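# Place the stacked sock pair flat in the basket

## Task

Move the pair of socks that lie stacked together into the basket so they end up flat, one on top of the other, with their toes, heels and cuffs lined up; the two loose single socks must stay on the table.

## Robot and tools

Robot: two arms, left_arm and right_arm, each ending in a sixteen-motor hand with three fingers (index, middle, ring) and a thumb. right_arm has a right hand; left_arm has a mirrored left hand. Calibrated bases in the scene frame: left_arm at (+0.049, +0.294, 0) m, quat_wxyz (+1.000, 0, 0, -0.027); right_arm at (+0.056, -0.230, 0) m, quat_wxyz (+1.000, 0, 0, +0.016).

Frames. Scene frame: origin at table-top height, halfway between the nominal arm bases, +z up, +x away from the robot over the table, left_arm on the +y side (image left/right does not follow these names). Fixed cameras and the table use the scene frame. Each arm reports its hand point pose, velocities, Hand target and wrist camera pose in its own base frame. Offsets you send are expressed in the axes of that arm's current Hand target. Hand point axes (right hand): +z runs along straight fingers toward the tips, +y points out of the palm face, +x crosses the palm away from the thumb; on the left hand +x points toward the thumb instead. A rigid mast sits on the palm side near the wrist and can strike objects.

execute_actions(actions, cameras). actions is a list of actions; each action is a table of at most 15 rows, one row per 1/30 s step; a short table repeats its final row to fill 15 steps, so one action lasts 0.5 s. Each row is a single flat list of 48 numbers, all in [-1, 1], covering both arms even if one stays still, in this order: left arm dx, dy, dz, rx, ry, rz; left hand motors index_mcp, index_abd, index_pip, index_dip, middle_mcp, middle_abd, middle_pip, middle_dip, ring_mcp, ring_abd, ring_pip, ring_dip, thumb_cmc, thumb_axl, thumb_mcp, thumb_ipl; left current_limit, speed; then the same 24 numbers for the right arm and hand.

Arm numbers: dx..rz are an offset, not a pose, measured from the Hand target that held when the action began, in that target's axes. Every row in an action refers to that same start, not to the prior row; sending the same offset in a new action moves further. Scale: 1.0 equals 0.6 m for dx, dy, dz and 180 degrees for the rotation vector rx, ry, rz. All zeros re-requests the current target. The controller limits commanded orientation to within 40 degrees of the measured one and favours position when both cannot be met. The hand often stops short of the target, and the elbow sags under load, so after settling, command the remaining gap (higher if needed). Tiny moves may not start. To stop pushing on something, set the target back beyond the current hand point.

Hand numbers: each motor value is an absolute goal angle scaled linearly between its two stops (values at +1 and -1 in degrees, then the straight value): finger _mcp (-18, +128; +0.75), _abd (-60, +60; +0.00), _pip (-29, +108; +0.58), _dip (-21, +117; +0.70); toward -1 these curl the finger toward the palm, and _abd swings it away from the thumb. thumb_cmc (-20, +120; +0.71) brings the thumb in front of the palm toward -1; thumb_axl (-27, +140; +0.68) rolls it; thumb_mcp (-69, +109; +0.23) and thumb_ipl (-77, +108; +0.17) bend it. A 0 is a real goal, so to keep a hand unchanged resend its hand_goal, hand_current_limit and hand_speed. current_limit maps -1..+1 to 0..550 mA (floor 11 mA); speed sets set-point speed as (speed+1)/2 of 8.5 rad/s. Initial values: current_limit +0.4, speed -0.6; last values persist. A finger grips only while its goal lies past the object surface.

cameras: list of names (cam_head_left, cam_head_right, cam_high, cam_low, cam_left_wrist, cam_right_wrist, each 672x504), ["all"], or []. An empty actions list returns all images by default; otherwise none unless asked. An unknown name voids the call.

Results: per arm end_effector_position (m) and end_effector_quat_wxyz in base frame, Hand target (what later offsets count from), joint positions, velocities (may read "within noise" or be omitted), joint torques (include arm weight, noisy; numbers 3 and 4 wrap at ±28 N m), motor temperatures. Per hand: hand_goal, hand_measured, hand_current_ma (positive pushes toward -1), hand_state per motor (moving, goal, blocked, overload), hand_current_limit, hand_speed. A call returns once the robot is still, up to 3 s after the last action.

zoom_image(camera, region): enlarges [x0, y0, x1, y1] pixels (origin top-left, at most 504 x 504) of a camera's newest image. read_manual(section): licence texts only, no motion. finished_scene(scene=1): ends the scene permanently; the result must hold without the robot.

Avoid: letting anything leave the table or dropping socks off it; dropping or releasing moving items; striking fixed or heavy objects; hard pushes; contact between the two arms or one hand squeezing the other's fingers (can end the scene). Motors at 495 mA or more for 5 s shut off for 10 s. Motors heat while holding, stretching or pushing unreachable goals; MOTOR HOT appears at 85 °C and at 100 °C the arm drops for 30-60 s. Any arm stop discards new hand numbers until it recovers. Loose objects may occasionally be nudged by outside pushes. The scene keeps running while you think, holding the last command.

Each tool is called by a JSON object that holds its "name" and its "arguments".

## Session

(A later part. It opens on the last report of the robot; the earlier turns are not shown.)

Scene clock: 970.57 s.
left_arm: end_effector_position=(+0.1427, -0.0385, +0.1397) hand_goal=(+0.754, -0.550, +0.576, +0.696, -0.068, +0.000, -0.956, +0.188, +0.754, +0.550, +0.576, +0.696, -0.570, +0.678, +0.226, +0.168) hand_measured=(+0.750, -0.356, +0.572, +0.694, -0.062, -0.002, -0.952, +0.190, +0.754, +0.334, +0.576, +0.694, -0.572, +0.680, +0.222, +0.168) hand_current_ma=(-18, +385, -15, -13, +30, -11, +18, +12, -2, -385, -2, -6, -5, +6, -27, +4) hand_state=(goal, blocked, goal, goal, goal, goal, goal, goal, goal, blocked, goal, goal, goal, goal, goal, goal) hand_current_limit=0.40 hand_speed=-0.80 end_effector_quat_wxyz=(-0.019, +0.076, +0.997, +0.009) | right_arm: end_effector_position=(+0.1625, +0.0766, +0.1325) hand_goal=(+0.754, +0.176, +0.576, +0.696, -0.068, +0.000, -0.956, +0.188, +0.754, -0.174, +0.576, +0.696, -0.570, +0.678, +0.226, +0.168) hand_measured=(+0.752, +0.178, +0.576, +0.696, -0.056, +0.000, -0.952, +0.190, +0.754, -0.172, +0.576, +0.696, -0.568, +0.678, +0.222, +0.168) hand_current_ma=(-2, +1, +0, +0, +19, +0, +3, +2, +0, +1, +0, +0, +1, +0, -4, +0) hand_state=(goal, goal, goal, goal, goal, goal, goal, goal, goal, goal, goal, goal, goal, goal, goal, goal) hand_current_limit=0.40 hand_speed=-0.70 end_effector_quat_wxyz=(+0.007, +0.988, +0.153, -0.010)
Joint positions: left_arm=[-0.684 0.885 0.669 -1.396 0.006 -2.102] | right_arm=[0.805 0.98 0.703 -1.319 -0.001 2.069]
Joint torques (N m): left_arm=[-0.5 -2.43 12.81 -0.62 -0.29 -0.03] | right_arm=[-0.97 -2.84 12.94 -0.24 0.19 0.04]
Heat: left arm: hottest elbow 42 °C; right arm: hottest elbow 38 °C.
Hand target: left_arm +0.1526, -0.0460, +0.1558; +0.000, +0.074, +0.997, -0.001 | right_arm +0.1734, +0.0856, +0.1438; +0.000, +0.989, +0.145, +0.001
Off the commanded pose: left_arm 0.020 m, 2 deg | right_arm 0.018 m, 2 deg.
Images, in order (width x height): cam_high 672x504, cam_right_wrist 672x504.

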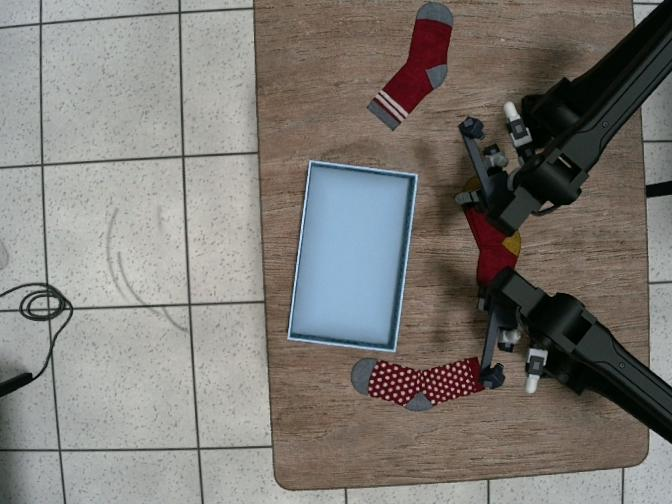

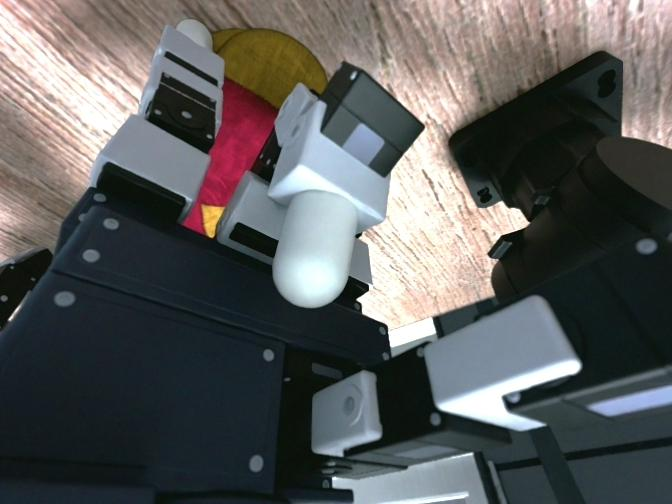

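{"name": "execute_actions", "arguments": {"actions": [[[0,0,0,0,0,0,0.754,-0.55,0.576,0.696,-0.068,0,-0.956,0.188,0.754,0.55,0.576,0.696,-0.571,0.678,0.226,0.168,0.4,-0.8,-0.015,0.007,0.02,0,0,0,0.754,0.175,0.576,0.696,-0.068,0,-0.956,0.188,0.754,-0.175,0.576,0.696,-0.571,0.678,0.226,0.168,0.4,-0.7]],[[0,0,0,0,0,0,0.754,-0.55,0.576,0.696,-0.068,0,-0.956,0.188,0.754,0.55,0.576,0.696,-0.571,0.678,0.226,0.168,0.4,-0.8,0,0,0.0072,0,0,0,0.754,0.175,0.576,0.696,-0.068,0,-0.956,0.188,0.754,-0.175,0.576,0.696,-0.571,0.678,0.226,0.168,0.4,-0.7]]], "cameras": ["cam_high","cam_right_wrist"]}}

{"name": "zoom_image", "arguments": {"camera": "cam_high", "region": [430, 130, 570, 270]}}

{"name": "zoom_image", "arguments": {"camera": "cam_right_wrist", "region": [100, 0, 400, 220]}}

Scene clock: 982.63 s.
left_arm: end_effector_position=(+0.1427, -0.0385, +0.1397) hand_goal=(+0.754, -0.550, +0.576, +0.696, -0.068, +0.000, -0.956, +0.188, +0.754, +0.550, +0.576, +0.696, -0.570, +0.678, +0.226, +0.168) hand_measured=(+0.750, -0.356, +0.572, +0.694, -0.062, -0.002, -0.952, +0.190, +0.754, +0.334, +0.576, +0.694, -0.572, +0.680, +0.222, +0.168) hand_current_ma=(-18, +385, -15, -13, +30, -11, +18, +12, -2, -385, -2, -6, -5, +6, -27, +4) hand_state=(goal, blocked, goal, goal, goal, goal, goal, goal, goal, blocked, goal, goal, goal, goal, goal, goal) hand_current_limit=0.40 hand_speed=-0.80 end_effector_quat_wxyz=(-0.019, +0.076, +0.997, +0.009) | right_arm: end_effector_position=(+0.1652, +0.0794, +0.1286) hand_goal=(+0.754, +0.176, +0.576, +0.696, -0.068, +0.000, -0.956, +0.188, +0.754, -0.174, +0.576, +0.696, -0.570, +0.678, +0.226, +0.168) hand_measured=(+0.752, +0.178, +0.576, +0.696, -0.056, +0.000, -0.952, +0.190, +0.754, -0.172, +0.576, +0.696, -0.568, +0.678, +0.222, +0.168) hand_current_ma=(-2, +1, +0, +0, +19, +0, +3, +2, +0, +1, +0, +0, +1, +0, -4, +0) hand_state=(goal, goal, goal, goal, goal, goal, goal, goal, goal, goal, goal, goal, goal, goal, goal, goal) hand_current_limit=0.40 hand_speed=-0.70 end_effector_quat_wxyz=(+0.001, +0.988, +0.153, -0.003)
Joint positions: left_arm=[-0.684 0.885 0.669 -1.396 0.006 -2.102] | right_arm=[0.805 0.98 0.696 -1.293 -0.001 2.069]
Joint torques (N m): left_arm=[-0.44 -2.32 12.81 -0.61 -0.28 -0.03] | right_arm=[-0.85 -4.19 9.16 0.2 0.19 0.07]
Heat: left arm: hottest elbow 42 °C; right arm: hottest elbow 39 °C.
Hand target: left_arm +0.1526, -0.0460, +0.1558; +0.000, +0.074, +0.997, -0.001 | right_arm +0.1660, +0.0789, +0.1274; +0.000, +0.989, +0.145, +0.001
Off the commanded pose: left_arm 0.020 m, 2 deg | right_arm 0.002 m, 1 deg.
joint sent to its limit (right arm) — joint 6 (wrist roll), upper limit. The joint targets still meet the commanded pose.
Images, in order (width x height): cam_high 672x504, cam_right_wrist 672x504.

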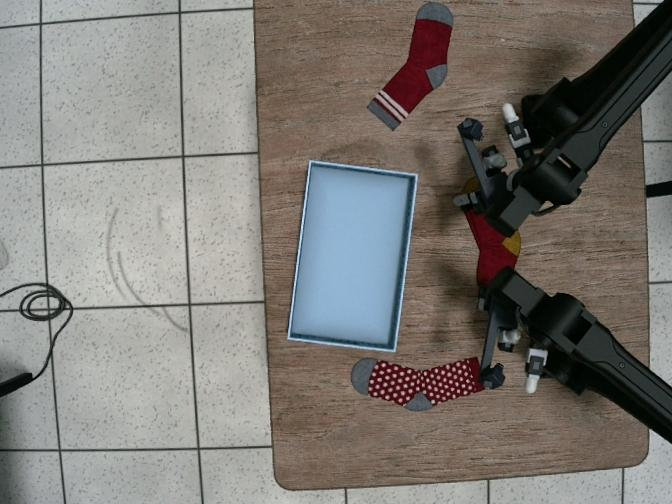

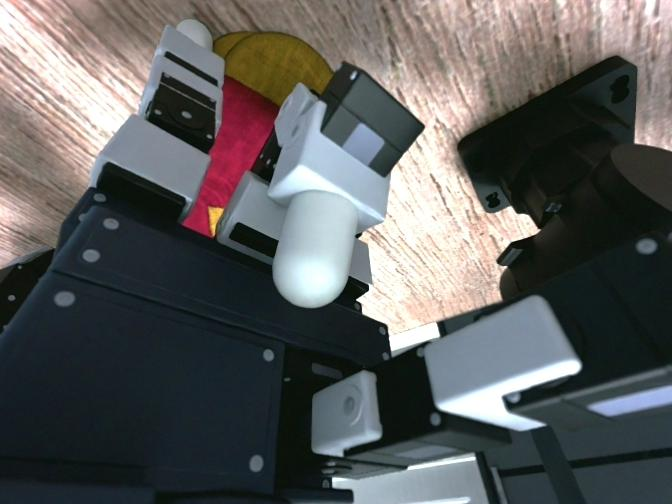

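Scaled by 3.600.

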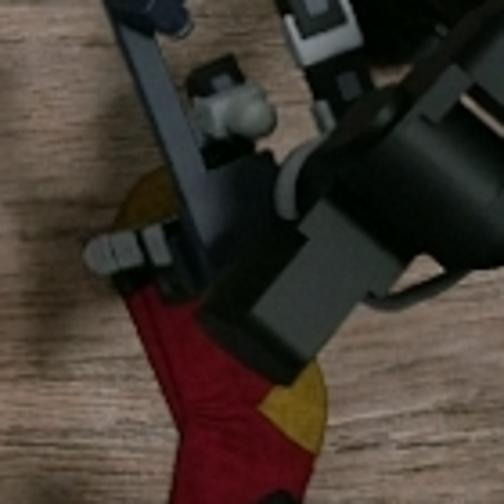

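Scaled by 1.680.

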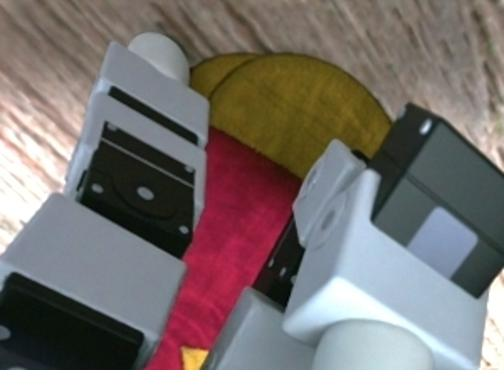

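{"name": "execute_actions", "arguments": {"actions": [[[0,0,0,0,0,0,0.754,-0.55,0.576,0.696,-0.068,0,-0.956,0.188,0.754,0.55,0.576,0.696,-0.571,0.678,0.226,0.168,0.4,-0.8,-0.004,0,0.003,0,0,0,0.754,0.05,0.576,0.696,-0.068,0,-0.956,0.188,0.754,-0.05,0.576,0.696,-0.571,0.678,0.226,0.168,0.6,-0.8]],[[0,0,0,0,0,0,0.754,-0.55,0.576,0.696,-0.068,0,-0.956,0.188,0.754,0.55,0.576,0.696,-0.571,0.678,0.226,0.168,0.4,-0.8,0,0,0.003,0,0,0,0.754,-0.07,0.576,0.696,-0.068,0,-0.956,0.188,0.754,0.07,0.576,0.696,-0.571,0.678,0.226,0.168,0.6,-0.85]]], "cameras": ["cam_high","cam_right_wrist"]}}

{"name": "zoom_image", "arguments": {"camera": "cam_high", "region": [430, 130, 570, 270]}}

{"name": "zoom_image", "arguments": {"camera": "cam_right_wrist", "region": [100, 0, 400, 220]}}

Scene clock: 993.77 s.
left_arm: end_effector_position=(+0.1427, -0.0385, +0.1397) hand_goal=(+0.754, -0.550, +0.576, +0.696, -0.068, +0.000, -0.956, +0.188, +0.754, +0.550, +0.576, +0.696, -0.570, +0.678, +0.226, +0.168) hand_measured=(+0.750, -0.356, +0.572, +0.694, -0.062, -0.002, -0.952, +0.190, +0.754, +0.334, +0.576, +0.694, -0.572, +0.680, +0.222, +0.168) hand_current_ma=(-18, +385, -15, -13, +30, -11, +18, +12, -2, -385, -2, -6, -5, +6, -27, +4) hand_state=(goal, blocked, goal, goal, goal, goal, goal, goal, goal, blocked, goal, goal, goal, goal, goal, goal) hand_current_limit=0.40 hand_speed=-0.80 end_effector_quat_wxyz=(-0.019, +0.076, +0.997, +0.009) | right_arm: end_effector_position=(+0.1668, +0.0808, +0.1269) hand_goal=(+0.754, -0.070, +0.576, +0.696, -0.068, +0.000, -0.956, +0.188, +0.754, +0.070, +0.576, +0.696, -0.570, +0.678, +0.226, +0.168) hand_measured=(+0.752, -0.062, +0.576, +0.696, -0.056, +0.000, -0.952, +0.190, +0.752, +0.026, +0.574, +0.696, -0.568, +0.678, +0.222, +0.168) hand_current_ma=(-2, +9, +0, +0, +19, +0, +3, +2, -2, -83, -1, +0, +1, +0, -4, +0) hand_state=(goal, goal, goal, goal, goal, goal, goal, goal, goal, blocked, goal, goal, goal, goal, goal, goal) hand_current_limit=0.60 hand_speed=-0.85 end_effector_quat_wxyz=(-0.001, +0.988, +0.153, +0.002)
Joint positions: left_arm=[-0.684 0.885 0.669 -1.396 0.006 -2.102] | right_arm=[0.805 0.979 0.693 -1.28 0 2.069]
Joint torques (N m): left_arm=[-0.44 -2.37 12.82 -0.62 -0.28 -0.03] | right_arm=[-0.56 -4.42 8.5 0.02 0.04 0.04]
Heat: left arm: hottest elbow 42 °C; right arm: hottest elbow 39 °C.
Hand target: left_arm +0.1526, -0.0460, +0.1558; +0.000, +0.074, +0.997, -0.001 | right_arm +0.1637, +0.0782, +0.1239; +0.000, +0.989, +0.145, +0.001
Off the commanded pose: left_arm 0.020 m, 2 deg | right_arm 0.005 m, 1 deg.
joint sent to its limit (right arm) — joint 6 (wrist roll), upper limit. The joint targets still meet the commanded pose.
Images, in order (width x height): cam_high 672x504, cam_right_wrist 672x504.

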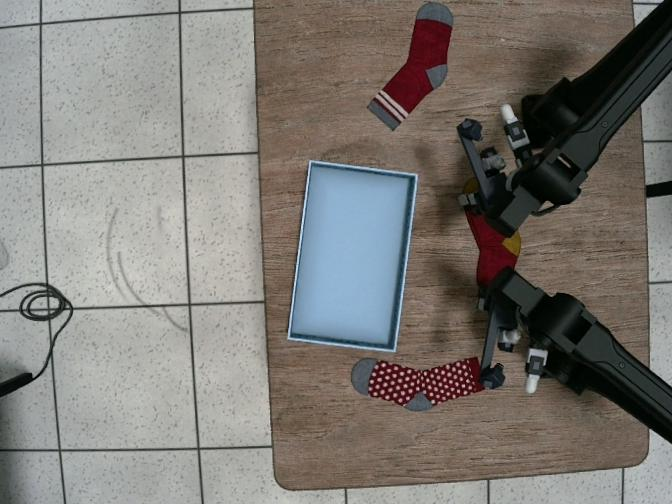

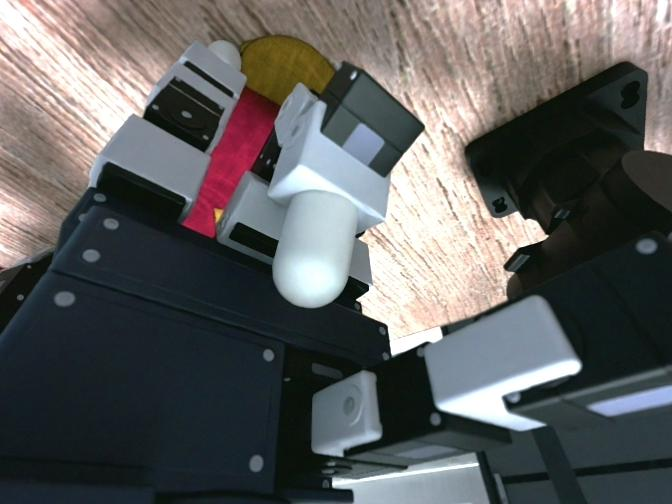

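Scaled by 3.600.

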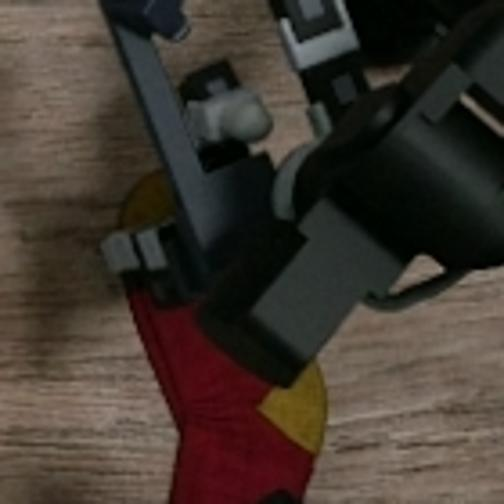

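Scaled by 1.680.

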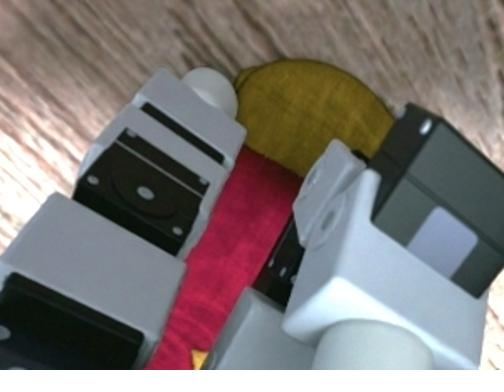

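{"name": "execute_actions", "arguments": {"actions": [[[0,0,0,0,0,0,0.754,-0.55,0.576,0.696,-0.068,0,-0.956,0.188,0.754,0.55,0.576,0.696,-0.571,0.678,0.226,0.168,0.4,-0.8,0,0,0.003,0,0,0,0.754,-0.16,0.576,0.696,-0.068,0,-0.956,0.188,0.754,0.16,0.576,0.696,-0.571,0.678,0.226,0.168,0.6,-0.88]],[[0,0,0,0,0,0,0.754,-0.55,0.576,0.696,-0.068,0,-0.956,0.188,0.754,0.55,0.576,0.696,-0.571,0.678,0.226,0.168,0.4,-0.8,0,0,0.002,0,0,0,0.754,-0.2,0.576,0.696,-0.068,0,-0.956,0.188,0.754,0.2,0.576,0.696,-0.571,0.678,0.226,0.168,0.6,-0.88]]], "cameras": ["cam_high","cam_right_wrist"]}}

{"name": "zoom_image", "arguments": {"camera": "cam_high", "region": [430, 130, 570, 270]}}

{"name": "zoom_image", "arguments": {"camera": "cam_right_wrist", "region": [100, 0, 400, 220]}}

Scene clock: 1004.33 s.
left_arm: end_effector_position=(+0.1427, -0.0385, +0.1397) hand_goal=(+0.754, -0.550, +0.576, +0.696, -0.068, +0.000, -0.956, +0.188, +0.754, +0.550, +0.576, +0.696, -0.570, +0.678, +0.226, +0.168) hand_measured=(+0.750, -0.356, +0.572, +0.694, -0.062, -0.002, -0.952, +0.190, +0.754, +0.334, +0.576, +0.694, -0.572, +0.680, +0.222, +0.168) hand_current_ma=(-18, +385, -15, -13, +30, -11, +18, +12, -2, -385, -2, -6, -5, +6, -27, +4) hand_state=(goal, blocked, goal, goal, goal, goal, goal, goal, goal, blocked, goal, goal, goal, goal, goal, goal) hand_current_limit=0.40 hand_speed=-0.80 end_effector_quat_wxyz=(-0.019, +0.076, +0.997, +0.009) | right_arm: end_effector_position=(+0.1678, +0.0816, +0.1250) hand_goal=(+0.754, -0.200, +0.576, +0.696, -0.068, +0.000, -0.956, +0.188, +0.754, +0.200, +0.576, +0.696, -0.570, +0.678, +0.226, +0.168) hand_measured=(+0.752, -0.192, +0.576, +0.696, -0.056, +0.000, -0.952, +0.190, +0.752, +0.160, +0.574, +0.696, -0.568, +0.678, +0.222, +0.168) hand_current_ma=(-2, +8, +0, +0, +19, +0, +3, +2, -2, -71, -1, +0, +1, +0, -4, +0) hand_state=(goal, goal, goal, goal, goal, goal, goal, goal, goal, blocked, goal, goal, goal, goal, goal, goal) hand_current_limit=0.60 hand_speed=-0.88 end_effector_quat_wxyz=(-0.003, +0.988, +0.153, +0.005)
Joint positions: left_arm=[-0.684 0.885 0.669 -1.396 0.006 -2.102] | right_arm=[0.805 0.979 0.688 -1.269 0.001 2.069]
Joint torques (N m): left_arm=[-0.44 -2.49 12.82 -0.65 -0.28 -0.03] | right_arm=[-0.38 -4.31 8.4 0.02 0 0.05]
Heat: left arm: hottest elbow 42 °C; right arm: hottest elbow 39 °C.
Hand target: left_arm +0.1526, -0.0460, +0.1558; +0.000, +0.074, +0.997, -0.001 | right_arm +0.1637, +0.0783, +0.1209; +0.000, +0.989, +0.145, +0.001
Off the commanded pose: left_arm 0.020 m, 2 deg | right_arm 0.007 m, 1 deg.
joint sent to its limit (right arm) — joint 6 (wrist roll), upper limit. The joint targets still meet the commanded pose.
Images, in order (width x height): cam_high 672x504, cam_right_wrist 672x504.

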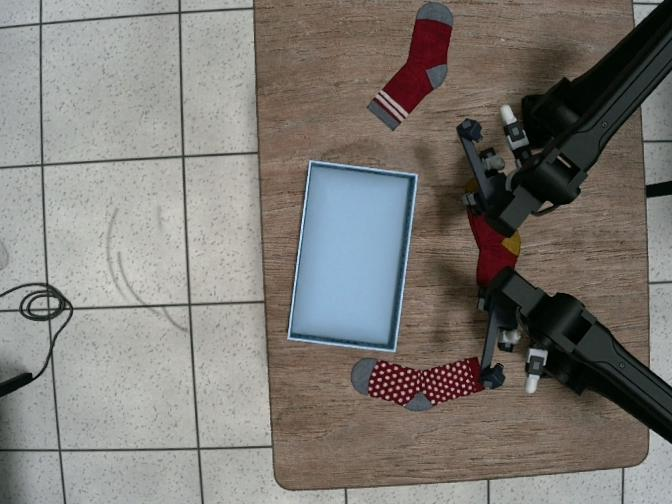

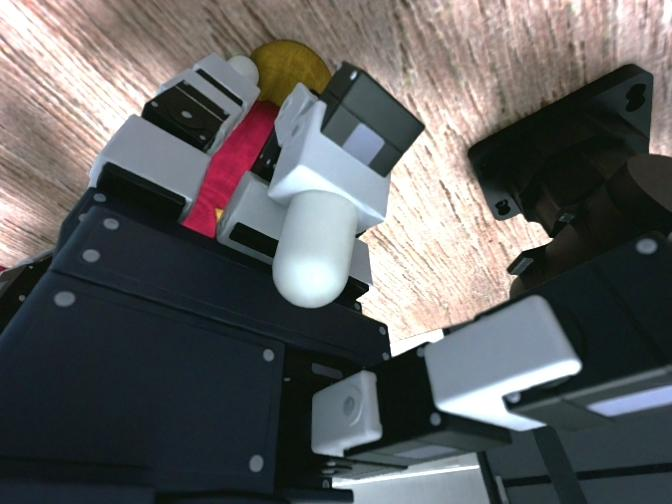

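Scaled by 3.600.

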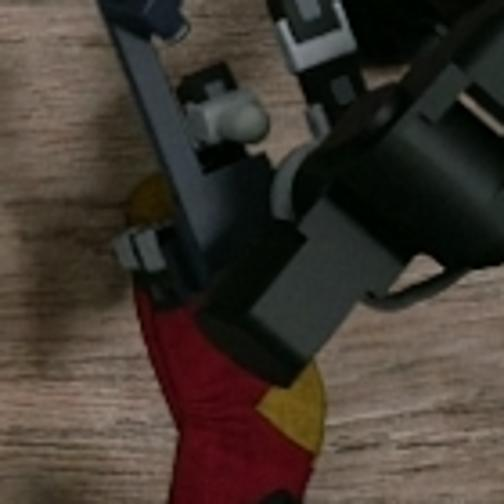

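Scaled by 1.680.

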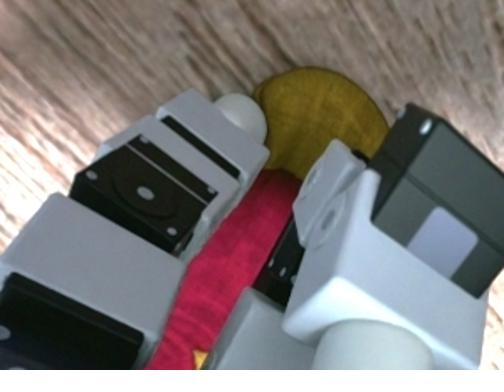

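{"name": "execute_actions", "arguments": {"actions": [[[0,0,0,0,0,0,0.754,-0.55,0.576,0.696,-0.068,0,-0.956,0.188,0.754,0.55,0.576,0.696,-0.571,0.678,0.226,0.168,0.4,-0.8,0,0,0.004,0,0,0,0.754,-0.26,0.576,0.696,-0.068,0,-0.956,0.188,0.754,0.26,0.576,0.696,-0.571,0.678,0.226,0.168,0.6,-0.88]],[[0,0,0,0,0,0,0.754,-0.55,0.576,0.696,-0.068,0,-0.956,0.188,0.754,0.55,0.576,0.696,-0.571,0.678,0.226,0.168,0.4,-0.8,0,0,0.004,0,0,0,0.754,-0.32,0.576,0.696,-0.068,0,-0.956,0.188,0.754,0.32,0.576,0.696,-0.571,0.678,0.226,0.168,0.6,-0.88]]], "cameras": ["cam_high","cam_right_wrist"]}}

{"name": "zoom_image", "arguments": {"camera": "cam_high", "region": [430, 130, 570, 270]}}

{"name": "zoom_image", "arguments": {"camera": "cam_right_wrist", "region": [100, 0, 400, 220]}}

Scene clock: 1011.77 s.
left_arm: end_effector_position=(+0.1427, -0.0385, +0.1397) hand_goal=(+0.754, -0.550, +0.576, +0.696, -0.068, +0.000, -0.956, +0.188, +0.754, +0.550, +0.576, +0.696, -0.570, +0.678, +0.226, +0.168) hand_measured=(+0.750, -0.356, +0.572, +0.694, -0.062, -0.002, -0.952, +0.190, +0.754, +0.334, +0.576, +0.694, -0.572, +0.680, +0.222, +0.168) hand_current_ma=(-18, +385, -15, -13, +30, -11, +18, +12, -2, -385, -2, -6, -5, +6, -27, +4) hand_state=(goal, blocked, goal, goal, goal, goal, goal, goal, goal, blocked, goal, goal, goal, goal, goal, goal) hand_current_limit=0.40 hand_speed=-0.80 end_effector_quat_wxyz=(-0.019, +0.076, +0.997, +0.009) | right_arm: end_effector_position=(+0.1685, +0.0821, +0.1218) hand_goal=(+0.754, -0.320, +0.576, +0.696, -0.068, +0.000, -0.956, +0.188, +0.754, +0.320, +0.576, +0.696, -0.570, +0.678, +0.226, +0.168) hand_measured=(+0.752, -0.312, +0.576, +0.696, -0.056, +0.000, -0.952, +0.190, +0.754, +0.284, +0.576, +0.696, -0.570, +0.678, +0.222, +0.168) hand_current_ma=(-2, +9, +0, +0, +19, +0, +3, +2, +0, -60, +0, +0, +1, +0, -4, +0) hand_state=(goal, goal, goal, goal, goal, goal, goal, goal, goal, blocked, goal, goal, goal, goal, goal, goal) hand_current_limit=0.60 hand_speed=-0.88 end_effector_quat_wxyz=(-0.005, +0.988, +0.153, +0.008)
Joint positions: left_arm=[-0.684 0.885 0.669 -1.396 0.006 -2.102] | right_arm=[0.805 0.978 0.68 -1.253 0.002 2.069]
Joint torques (N m): left_arm=[-0.44 -2.49 12.83 -0.65 -0.27 -0.03] | right_arm=[-0.38 -3.84 8.23 -0.06 -0.04 0.06]
Heat: left arm: hottest elbow 42 °C; right arm: hottest elbow 38 °C.
Hand target: left_arm +0.1526, -0.0460, +0.1558; +0.000, +0.074, +0.997, -0.001 | right_arm +0.1637, +0.0782, +0.1161; +0.000, +0.989, +0.145, +0.001
Off the commanded pose: left_arm 0.020 m, 2 deg | right_arm 0.009 m, 1 deg.
joint sent to its limit (right arm) — joint 6 (wrist roll), upper limit. The joint targets still meet the commanded pose.
Images, in order (width x height): cam_high 672x504, cam_right_wrist 672x504.

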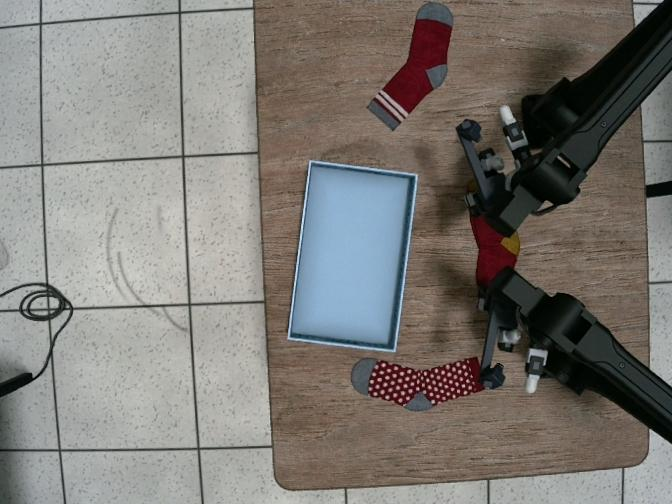

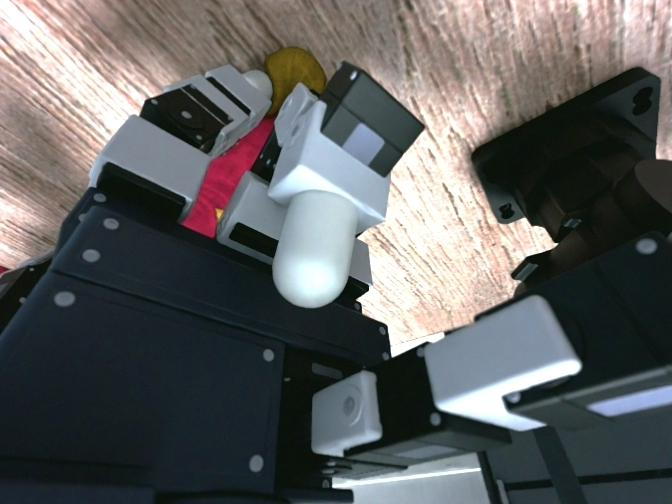

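Scaled by 3.600.

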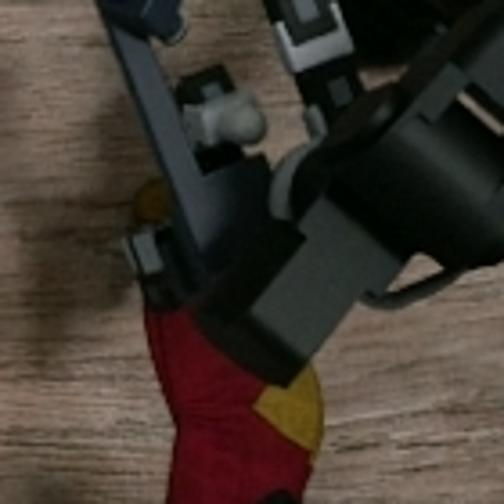

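Scaled by 1.680.

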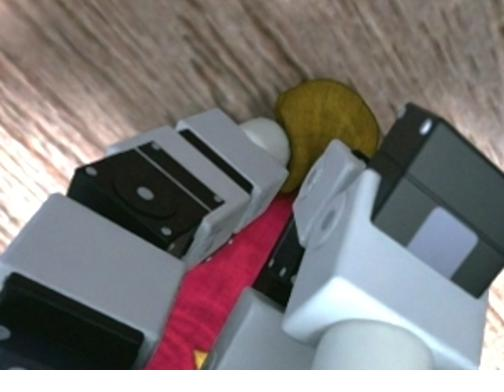

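{"name": "execute_actions", "arguments": {"actions": [[[0,0,0,0,0,0,0.754,-0.55,0.576,0.696,-0.068,0,-0.956,0.188,0.754,0.55,0.576,0.696,-0.571,0.678,0.226,0.168,0.4,-0.8,0,0,0.003,0,0,0,0.754,-0.4,0.576,0.696,-0.068,0,-0.956,0.188,0.754,0.4,0.576,0.696,-0.571,0.678,0.226,0.168,0.5,-0.88]],[[0,0,0,0,0,0,0.754,-0.55,0.576,0.696,-0.068,0,-0.956,0.188,0.754,0.55,0.576,0.696,-0.571,0.678,0.226,0.168,0.4,-0.8,0,0,0,0,0,0,0.754,-0.55,0.576,0.696,-0.068,0,-0.956,0.188,0.754,0.55,0.576,0.696,-0.571,0.678,0.226,0.168,0.4,-0.88]]], "cameras": ["cam_high","cam_right_wrist"]}}

{"name": "zoom_image", "arguments": {"camera": "cam_right_wrist", "region": [100, 0, 400, 220]}}

Scene clock: 1019.83 s.
left_arm: end_effector_position=(+0.1427, -0.0385, +0.1397) hand_goal=(+0.754, -0.550, +0.576, +0.696, -0.068, +0.000, -0.956, +0.188, +0.754, +0.550, +0.576, +0.696, -0.570, +0.678, +0.226, +0.168) hand_measured=(+0.750, -0.356, +0.572, +0.694, -0.062, -0.002, -0.952, +0.190, +0.754, +0.334, +0.576, +0.694, -0.572, +0.680, +0.222, +0.168) hand_current_ma=(-18, +385, -15, -13, +30, -11, +18, +12, -2, -385, -2, -6, -5, +6, -27, +4) hand_state=(goal, blocked, goal, goal, goal, goal, goal, goal, goal, blocked, goal, goal, goal, goal, goal, goal) hand_current_limit=0.40 hand_speed=-0.80 end_effector_quat_wxyz=(-0.019, +0.076, +0.997, +0.009) | right_arm: end_effector_position=(+0.1682, +0.0820, +0.1200) hand_goal=(+0.754, -0.550, +0.576, +0.696, -0.068, +0.000, -0.956, +0.188, +0.754, +0.550, +0.576, +0.696, -0.570, +0.678, +0.226, +0.168) hand_measured=(+0.752, -0.380, +0.576, +0.696, -0.056, +0.000, -0.952, +0.190, +0.754, +0.350, +0.578, +0.696, -0.570, +0.678, +0.222, +0.168) hand_current_ma=(-1, +385, +0, +0, +19, +0, +3, +2, +1, -385, +1, +0, +0, +0, -4, +0) hand_state=(goal, blocked, goal, goal, goal, goal, goal, goal, goal, blocked, goal, goal, goal, goal, goal, goal) hand_current_limit=0.40 hand_speed=-0.88 end_effector_quat_wxyz=(-0.006, +0.988, +0.153, +0.008)
Joint positions: left_arm=[-0.684 0.885 0.669 -1.396 0.006 -2.102] | right_arm=[0.805 0.978 0.675 -1.248 0.001 2.069]
Joint torques (N m): left_arm=[-0.38 -2.37 12.81 -0.62 -0.28 -0.04] | right_arm=[-0.67 -3.55 8.27 -0.02 -0.01 0.07]
Heat: left arm: hottest elbow 42 °C; right arm: hottest elbow 38 °C.
Hand target: left_arm +0.1526, -0.0460, +0.1558; +0.000, +0.074, +0.997, -0.001 | right_arm +0.1637, +0.0782, +0.1143; +0.000, +0.989, +0.145, +0.001
Off the commanded pose: left_arm 0.020 m, 2 deg | right_arm 0.008 m, 1 deg.
joint sent to its limit (right arm) — joint 6 (wrist roll), upper limit. The joint targets still meet the commanded pose.
Images, in order (width x height): cam_high 672x504, cam_right_wrist 672x504.

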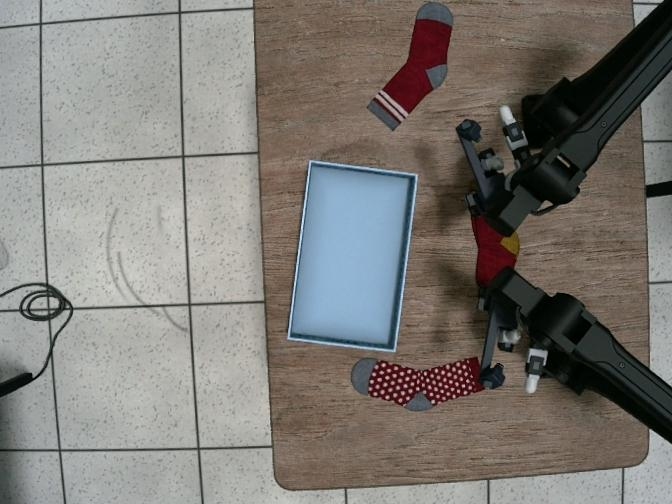

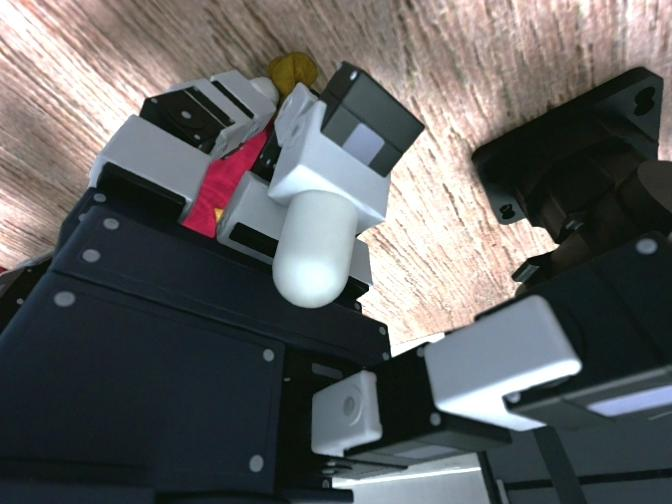

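Scaled by 1.680.

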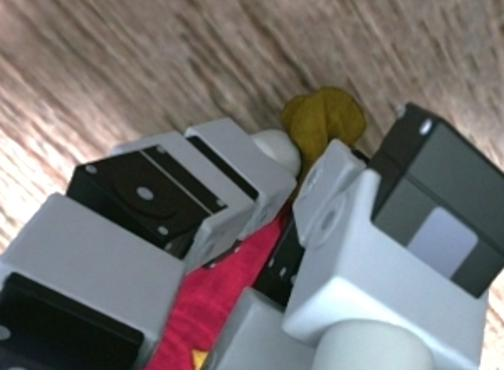

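{"name": "execute_actions", "arguments": {"actions": [[[0,0,0,0,0,0,0.754,-0.55,0.576,0.696,-0.068,0,-0.956,0.188,0.754,0.55,0.576,0.696,-0.571,0.678,0.226,0.168,0.5,-0.8,0,0,-0.035,0,0,0,0.754,-0.6,0.576,0.696,-0.068,0,-0.956,0.188,0.754,0.6,0.576,0.696,-0.571,0.678,0.226,0.168,0.5,-0.88]],[[0,0,0,0,0,0,0.754,-0.55,0.576,0.696,-0.068,0,-0.956,0.188,0.754,0.55,0.576,0.696,-0.571,0.678,0.226,0.168,0.5,-0.8,0,0,-0.035,0,0,0,0.754,-0.6,0.576,0.696,-0.068,0,-0.956,0.188,0.754,0.6,0.576,0.696,-0.571,0.678,0.226,0.168,0.5,-0.88]]], "cameras": ["cam_high","cam_right_wrist","cam_left_wrist","cam_head_left","cam_head_right"]}}

{"name": "zoom_image", "arguments": {"camera": "cam_head_left", "region": [220, 240, 400, 370]}}

{"name": "zoom_image", "arguments": {"camera": "cam_head_right", "region": [220, 240, 400, 370]}}

Scene clock: 1059.07 s.
left_arm: end_effector_position=(+0.1427, -0.0385, +0.1397) hand_goal=(+0.754, -0.550, +0.576, +0.696, -0.068, +0.000, -0.956, +0.188, +0.754, +0.550, +0.576, +0.696, -0.570, +0.678, +0.226, +0.168) hand_measured=(+0.754, -0.356, +0.574, +0.694, -0.062, -0.002, -0.952, +0.190, +0.756, +0.336, +0.578, +0.696, -0.572, +0.680, +0.222, +0.168) hand_current_ma=(-4, +413, -6, -9, +30, -11, +18, +12, +10, -412, +5, -2, -5, +6, -27, +4) hand_state=(goal, blocked, goal, goal, goal, goal, goal, goal, goal, blocked, goal, goal, goal, goal, goal, goal) hand_current_limit=0.50 hand_speed=-0.80 end_effector_quat_wxyz=(-0.019, +0.076, +0.997, +0.009) | right_arm: end_effector_position=(+0.1572, +0.0708, +0.1417) hand_goal=(+0.754, -0.600, +0.576, +0.696, -0.068, +0.000, -0.956, +0.188, +0.754, +0.600, +0.576, +0.696, -0.570, +0.678, +0.226, +0.168) hand_measured=(+0.754, -0.382, +0.576, +0.696, -0.056, +0.000, -0.952, +0.190, +0.756, +0.350, +0.578, +0.696, -0.570, +0.678, +0.222, +0.168) hand_current_ma=(+0, +413, +0, +0, +19, +0, +3, +2, +2, -412, +1, +0, +0, +0, -4, +0) hand_state=(goal, blocked, goal, goal, goal, goal, goal, goal, goal, blocked, goal, goal, goal, goal, goal, goal) hand_current_limit=0.50 hand_speed=-0.88 end_effector_quat_wxyz=(+0.010, +0.988, +0.153, -0.014)
Joint positions: left_arm=[-0.684 0.885 0.669 -1.396 0.006 -2.102] | right_arm=[0.805 0.954 0.712 -1.362 0 2.069]
Joint torques (N m): left_arm=[-0.38 -2.37 12.83 -0.64 -0.28 -0.03] | right_arm=[-0.56 -4.31 12.92 -0.7 0 0.05]
Motor temperatures (°C): left_arm=[31 30 43 28 28 29] | right_arm=[31 29 37 28 27 28]
Heat: left arm: hottest elbow 43 °C; right arm: hottest elbow 37 °C.
Hand target: left_arm +0.1526, -0.0460, +0.1558; +0.000, +0.074, +0.997, -0.001 | right_arm +0.1636, +0.0782, +0.1563; +0.000, +0.989, +0.145, +0.001
Off the commanded pose: left_arm 0.020 m, 2 deg | right_arm 0.018 m, 2 deg.
joint sent to its limit (right arm) — joint 6 (wrist roll), upper limit. The joint targets still meet the commanded pose.
Images, in order (width x height): cam_head_left 672x504, cam_head_right 672x504, cam_high 672x504, cam_left_wrist 672x504, cam_right_wrist 672x504.

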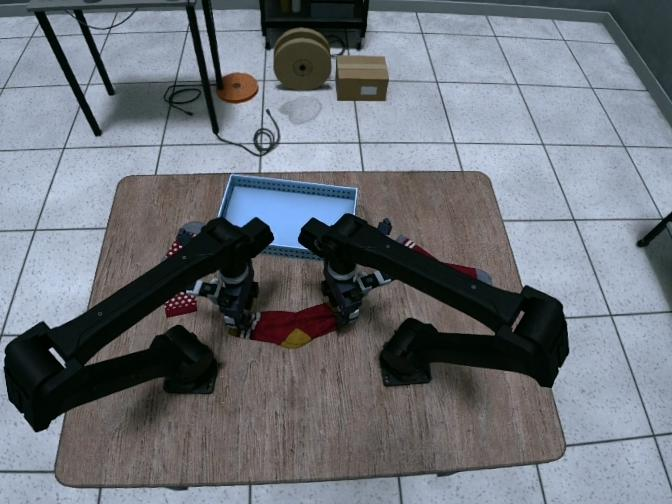

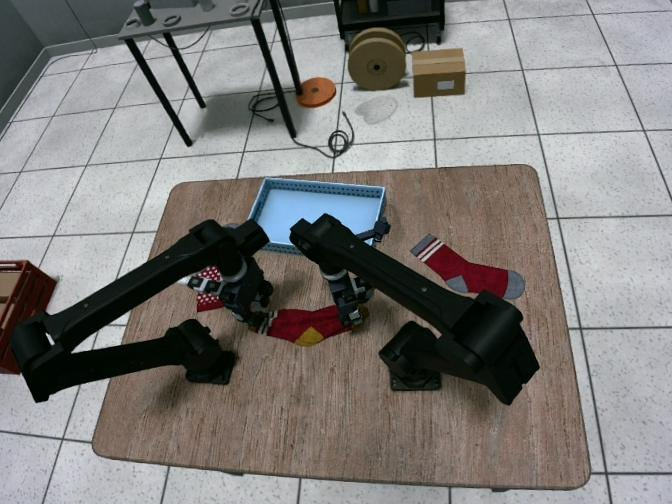

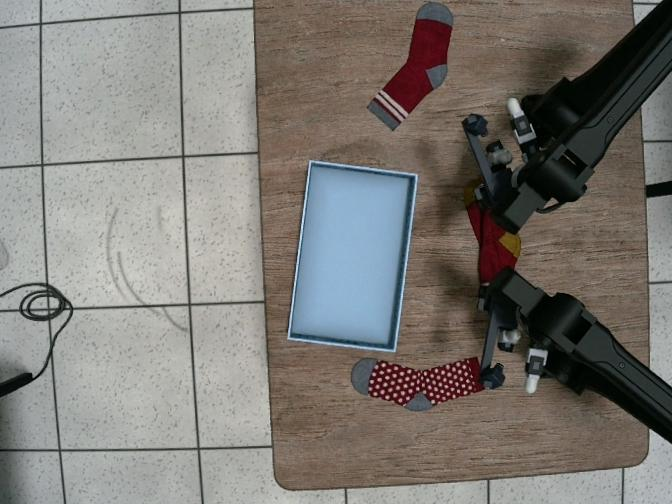

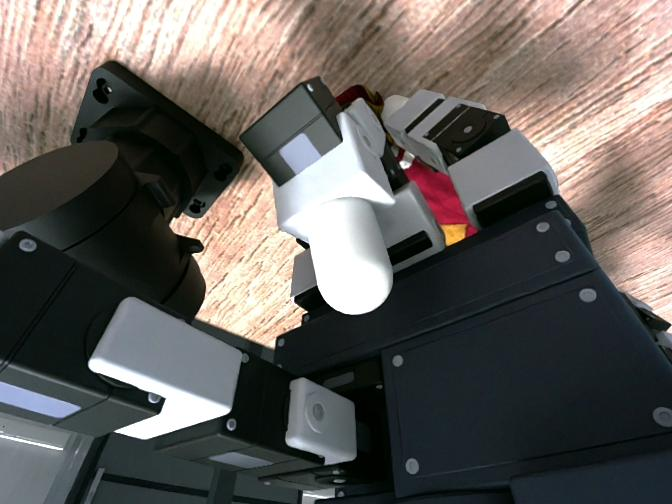

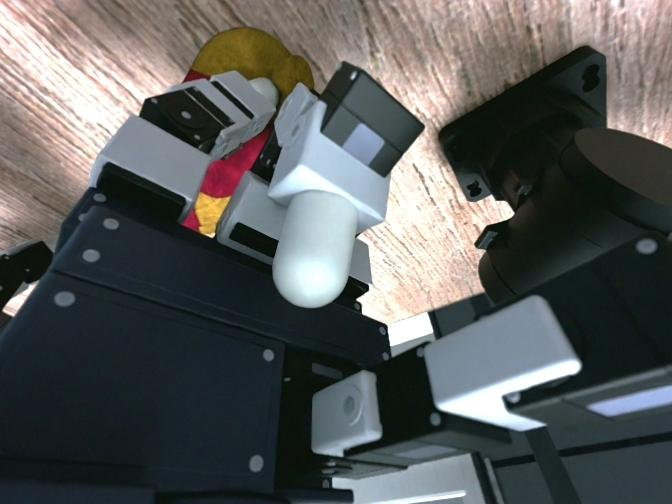

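Scaled by 2.800.

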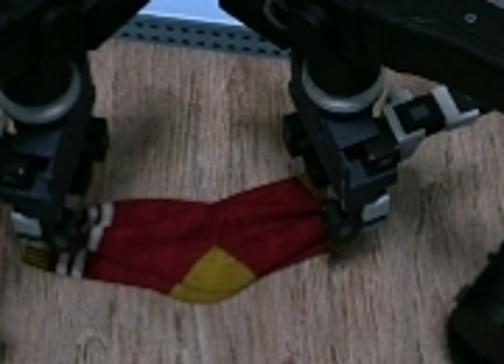

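Scaled by 2.800.

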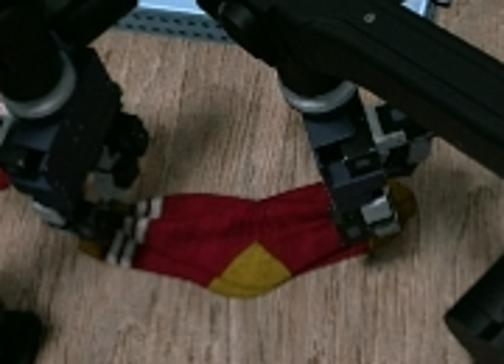

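{"name": "zoom_image", "arguments": {"camera": "cam_right_wrist", "region": [150, 0, 400, 220]}}

{"name": "zoom_image", "arguments": {"camera": "cam_left_wrist", "region": [300, 60, 500, 260]}}

{"name": "zoom_image", "arguments": {"camera": "cam_head_right", "region": [320, 280, 400, 350]}}

Scaled by 2.016.

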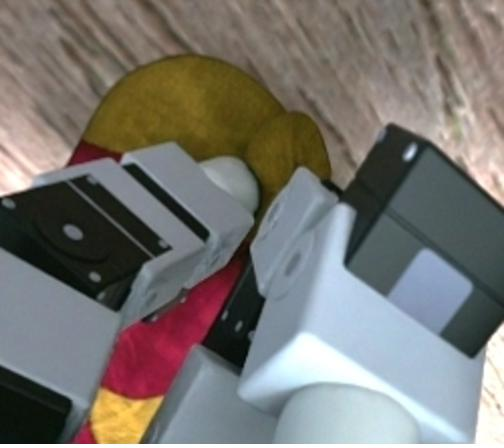

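Scaled by 2.520.

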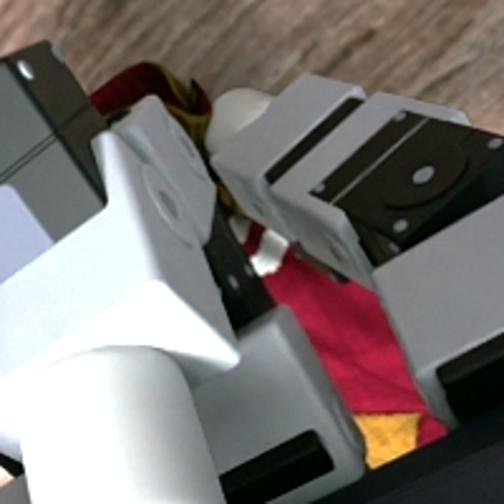

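Scaled by 6.300.

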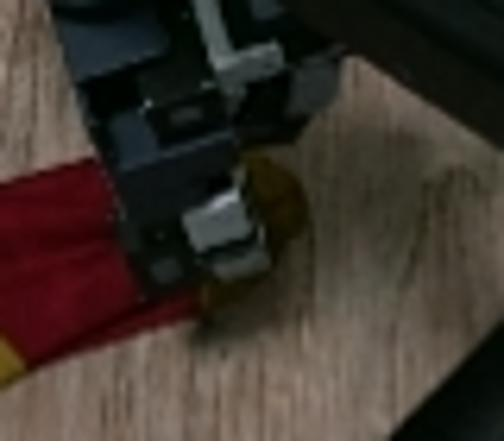

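{"name": "execute_actions", "arguments": {"actions": [[[0,0,0,0,0,0,0.754,-0.55,0.576,0.696,-0.068,0,-0.956,0.188,0.754,0.55,0.576,0.696,-0.571,0.678,0.226,0.168,0.4,-0.8,0,0,0.03,0,0,0,0.754,-0.55,0.576,0.696,-0.068,0,-0.956,0.188,0.754,0.55,0.576,0.696,-0.571,0.678,0.226,0.168,0.4,-0.88]],[[0,0,0,0,0,0,0.754,-0.55,0.576,0.696,-0.068,0,-0.956,0.188,0.754,0.55,0.576,0.696,-0.571,0.678,0.226,0.168,0.4,-0.8,0,0,0.018,0,0,0,0.754,-0.4,0.576,0.696,-0.068,0,-0.956,0.188,0.754,0.4,0.576,0.696,-0.571,0.678,0.226,0.168,0.4,-0.88]],[[0,0,0,0,0,0,0.754,-0.55,0.576,0.696,-0.068,0,-0.956,0.188,0.754,0.55,0.576,0.696,-0.571,0.678,0.226,0.168,0.4,-0.8,0,0,-0.01,0,0,0,0.754,-0.1,0.576,0.696,-0.068,0,-0.956,0.188,0.754,0.1,0.576,0.696,-0.571,0.678,0.226,0.168,0.4,-0.85]],[[0,0,0,0,0,0,0.754,-0.55,0.576,0.696,-0.068,0,-0.956,0.188,0.754,0.55,0.576,0.696,-0.571,0.678,0.226,0.168,0.4,-0.8,0,0,-0.01,0,0,0,0.754,0.175,0.576,0.696,-0.068,0,-0.956,0.188,0.754,-0.175,0.576,0.696,-0.571,0.678,0.226,0.168,0.4,-0.85]]], "cameras": ["cam_high","cam_right_wrist","cam_head_left","cam_head_right"]}}

{"name": "zoom_image", "arguments": {"camera": "cam_right_wrist", "region": [100, 0, 400, 220]}}

{"name": "zoom_image", "arguments": {"camera": "cam_head_right", "region": [220, 250, 400, 370]}}

{"name": "zoom_image", "arguments": {"camera": "cam_high", "region": [430, 150, 570, 330]}}

Scene clock: 1083.27 s.
left_arm: end_effector_position=(+0.1427, -0.0385, +0.1397) hand_goal=(+0.754, -0.550, +0.576, +0.696, -0.068, +0.000, -0.956, +0.188, +0.754, +0.550, +0.576, +0.696, -0.570, +0.678, +0.226, +0.168) hand_measured=(+0.754, -0.356, +0.574, +0.694, -0.062, -0.002, -0.952, +0.190, +0.756, +0.336, +0.578, +0.696, -0.572, +0.680, +0.222, +0.168) hand_current_ma=(-4, +385, -6, -9, +30, -11, +18, +12, +10, -385, +5, -2, -5, +6, -27, +4) hand_state=(goal, blocked, goal, goal, goal, goal, goal, goal, goal, blocked, goal, goal, goal, goal, goal, goal) hand_current_limit=0.40 hand_speed=-0.80 end_effector_quat_wxyz=(-0.019, +0.076, +0.997, +0.009) | right_arm: end_effector_position=(+0.1607, +0.0744, +0.1323) hand_goal=(+0.754, +0.176, +0.576, +0.696, -0.068, +0.000, -0.956, +0.188, +0.754, -0.174, +0.576, +0.696, -0.570, +0.678, +0.226, +0.168) hand_measured=(+0.754, +0.172, +0.576, +0.696, -0.056, +0.000, -0.952, +0.190, +0.756, -0.170, +0.578, +0.696, -0.570, +0.678, +0.222, +0.168) hand_current_ma=(+0, -4, +0, +0, +19, +0, +3, +2, +1, +4, +1, +0, +0, +0, -4, +0) hand_state=(goal, goal, goal, goal, goal, goal, goal, goal, goal, goal, goal, goal, goal, goal, goal, goal) hand_current_limit=0.40 hand_speed=-0.85 end_effector_quat_wxyz=(+0.002, +0.988, +0.153, -0.003)
Joint positions: left_arm=[-0.684 0.885 0.669 -1.396 0.006 -2.102] | right_arm=[0.805 0.955 0.692 -1.314 0 2.069]
Joint torques (N m): left_arm=[-0.38 -2.32 12.81 -0.62 -0.28 -0.03] | right_arm=[-0.44 -3.55 11.45 -0.61 -0.01 0.06]
Heat: left arm: hottest elbow 43 °C; right arm: hottest elbow 41 °C.
Hand target: left_arm +0.1526, -0.0460, +0.1558; +0.000, +0.074, +0.997, -0.001 | right_arm +0.1637, +0.0783, +0.1395; +0.000, +0.989, +0.145, +0.001
Off the commanded pose: left_arm 0.020 m, 2 deg | right_arm 0.009 m, 1 deg.
joint sent to its limit (right arm) — joint 6 (wrist roll), upper limit. The joint targets still meet the commanded pose.
Images, in order (width x height): cam_head_left 672x504, cam_head_right 672x504, cam_high 672x504, cam_right_wrist 672x504.

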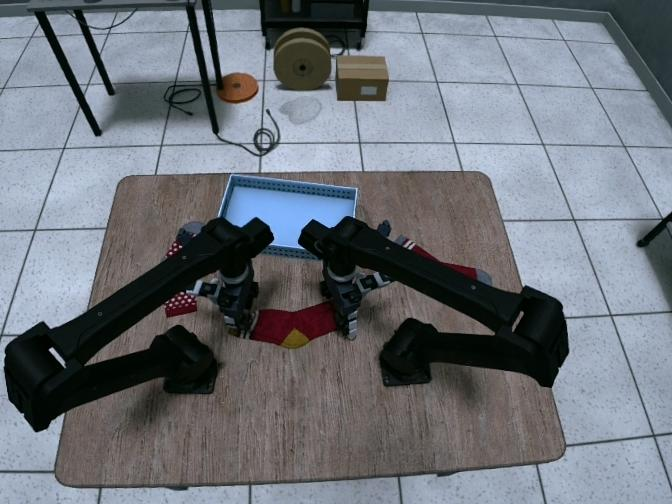

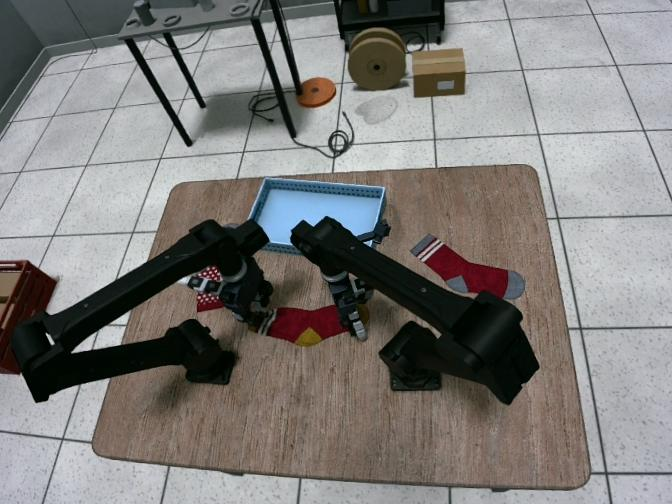

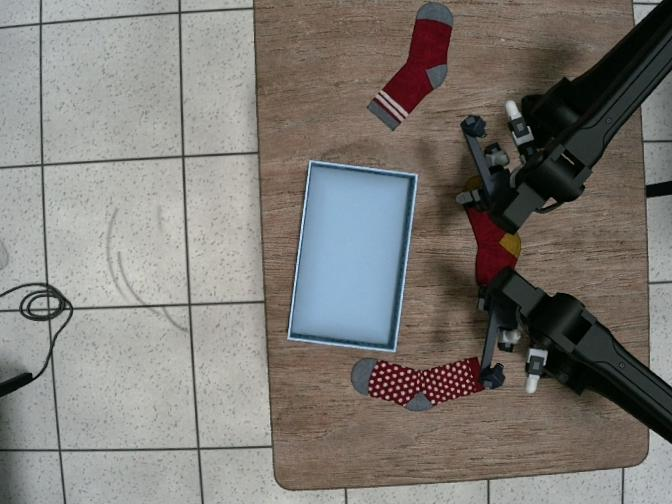

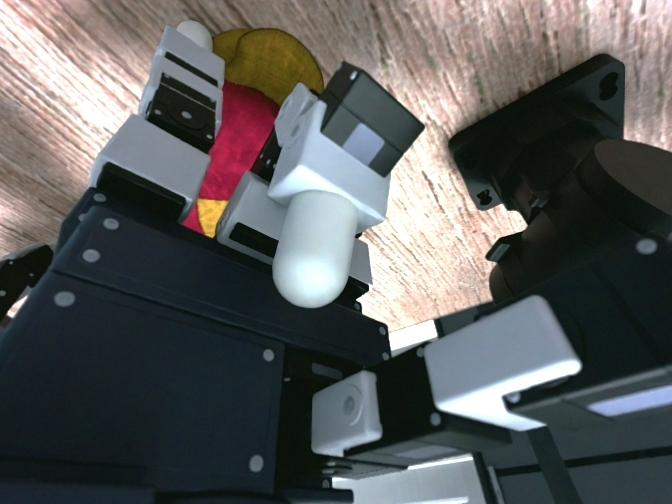

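Scaled by 1.680.

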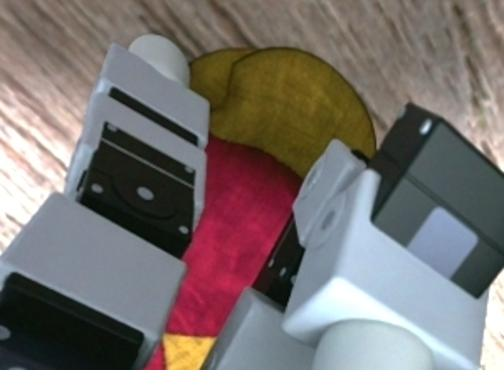

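Scaled by 2.800.

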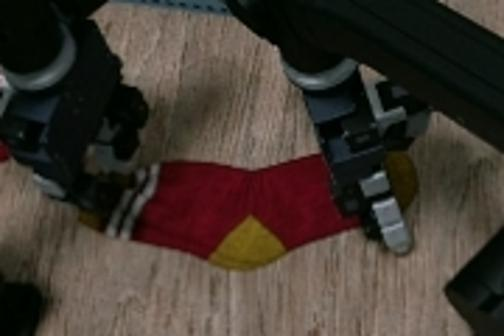

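Scaled by 2.800.

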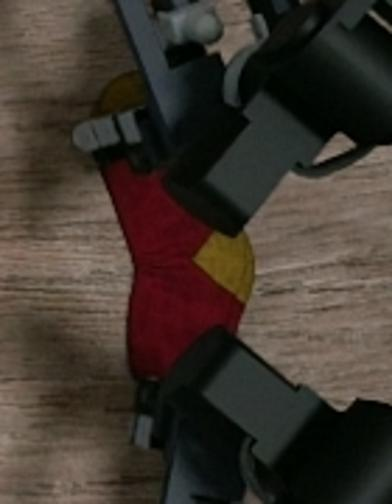

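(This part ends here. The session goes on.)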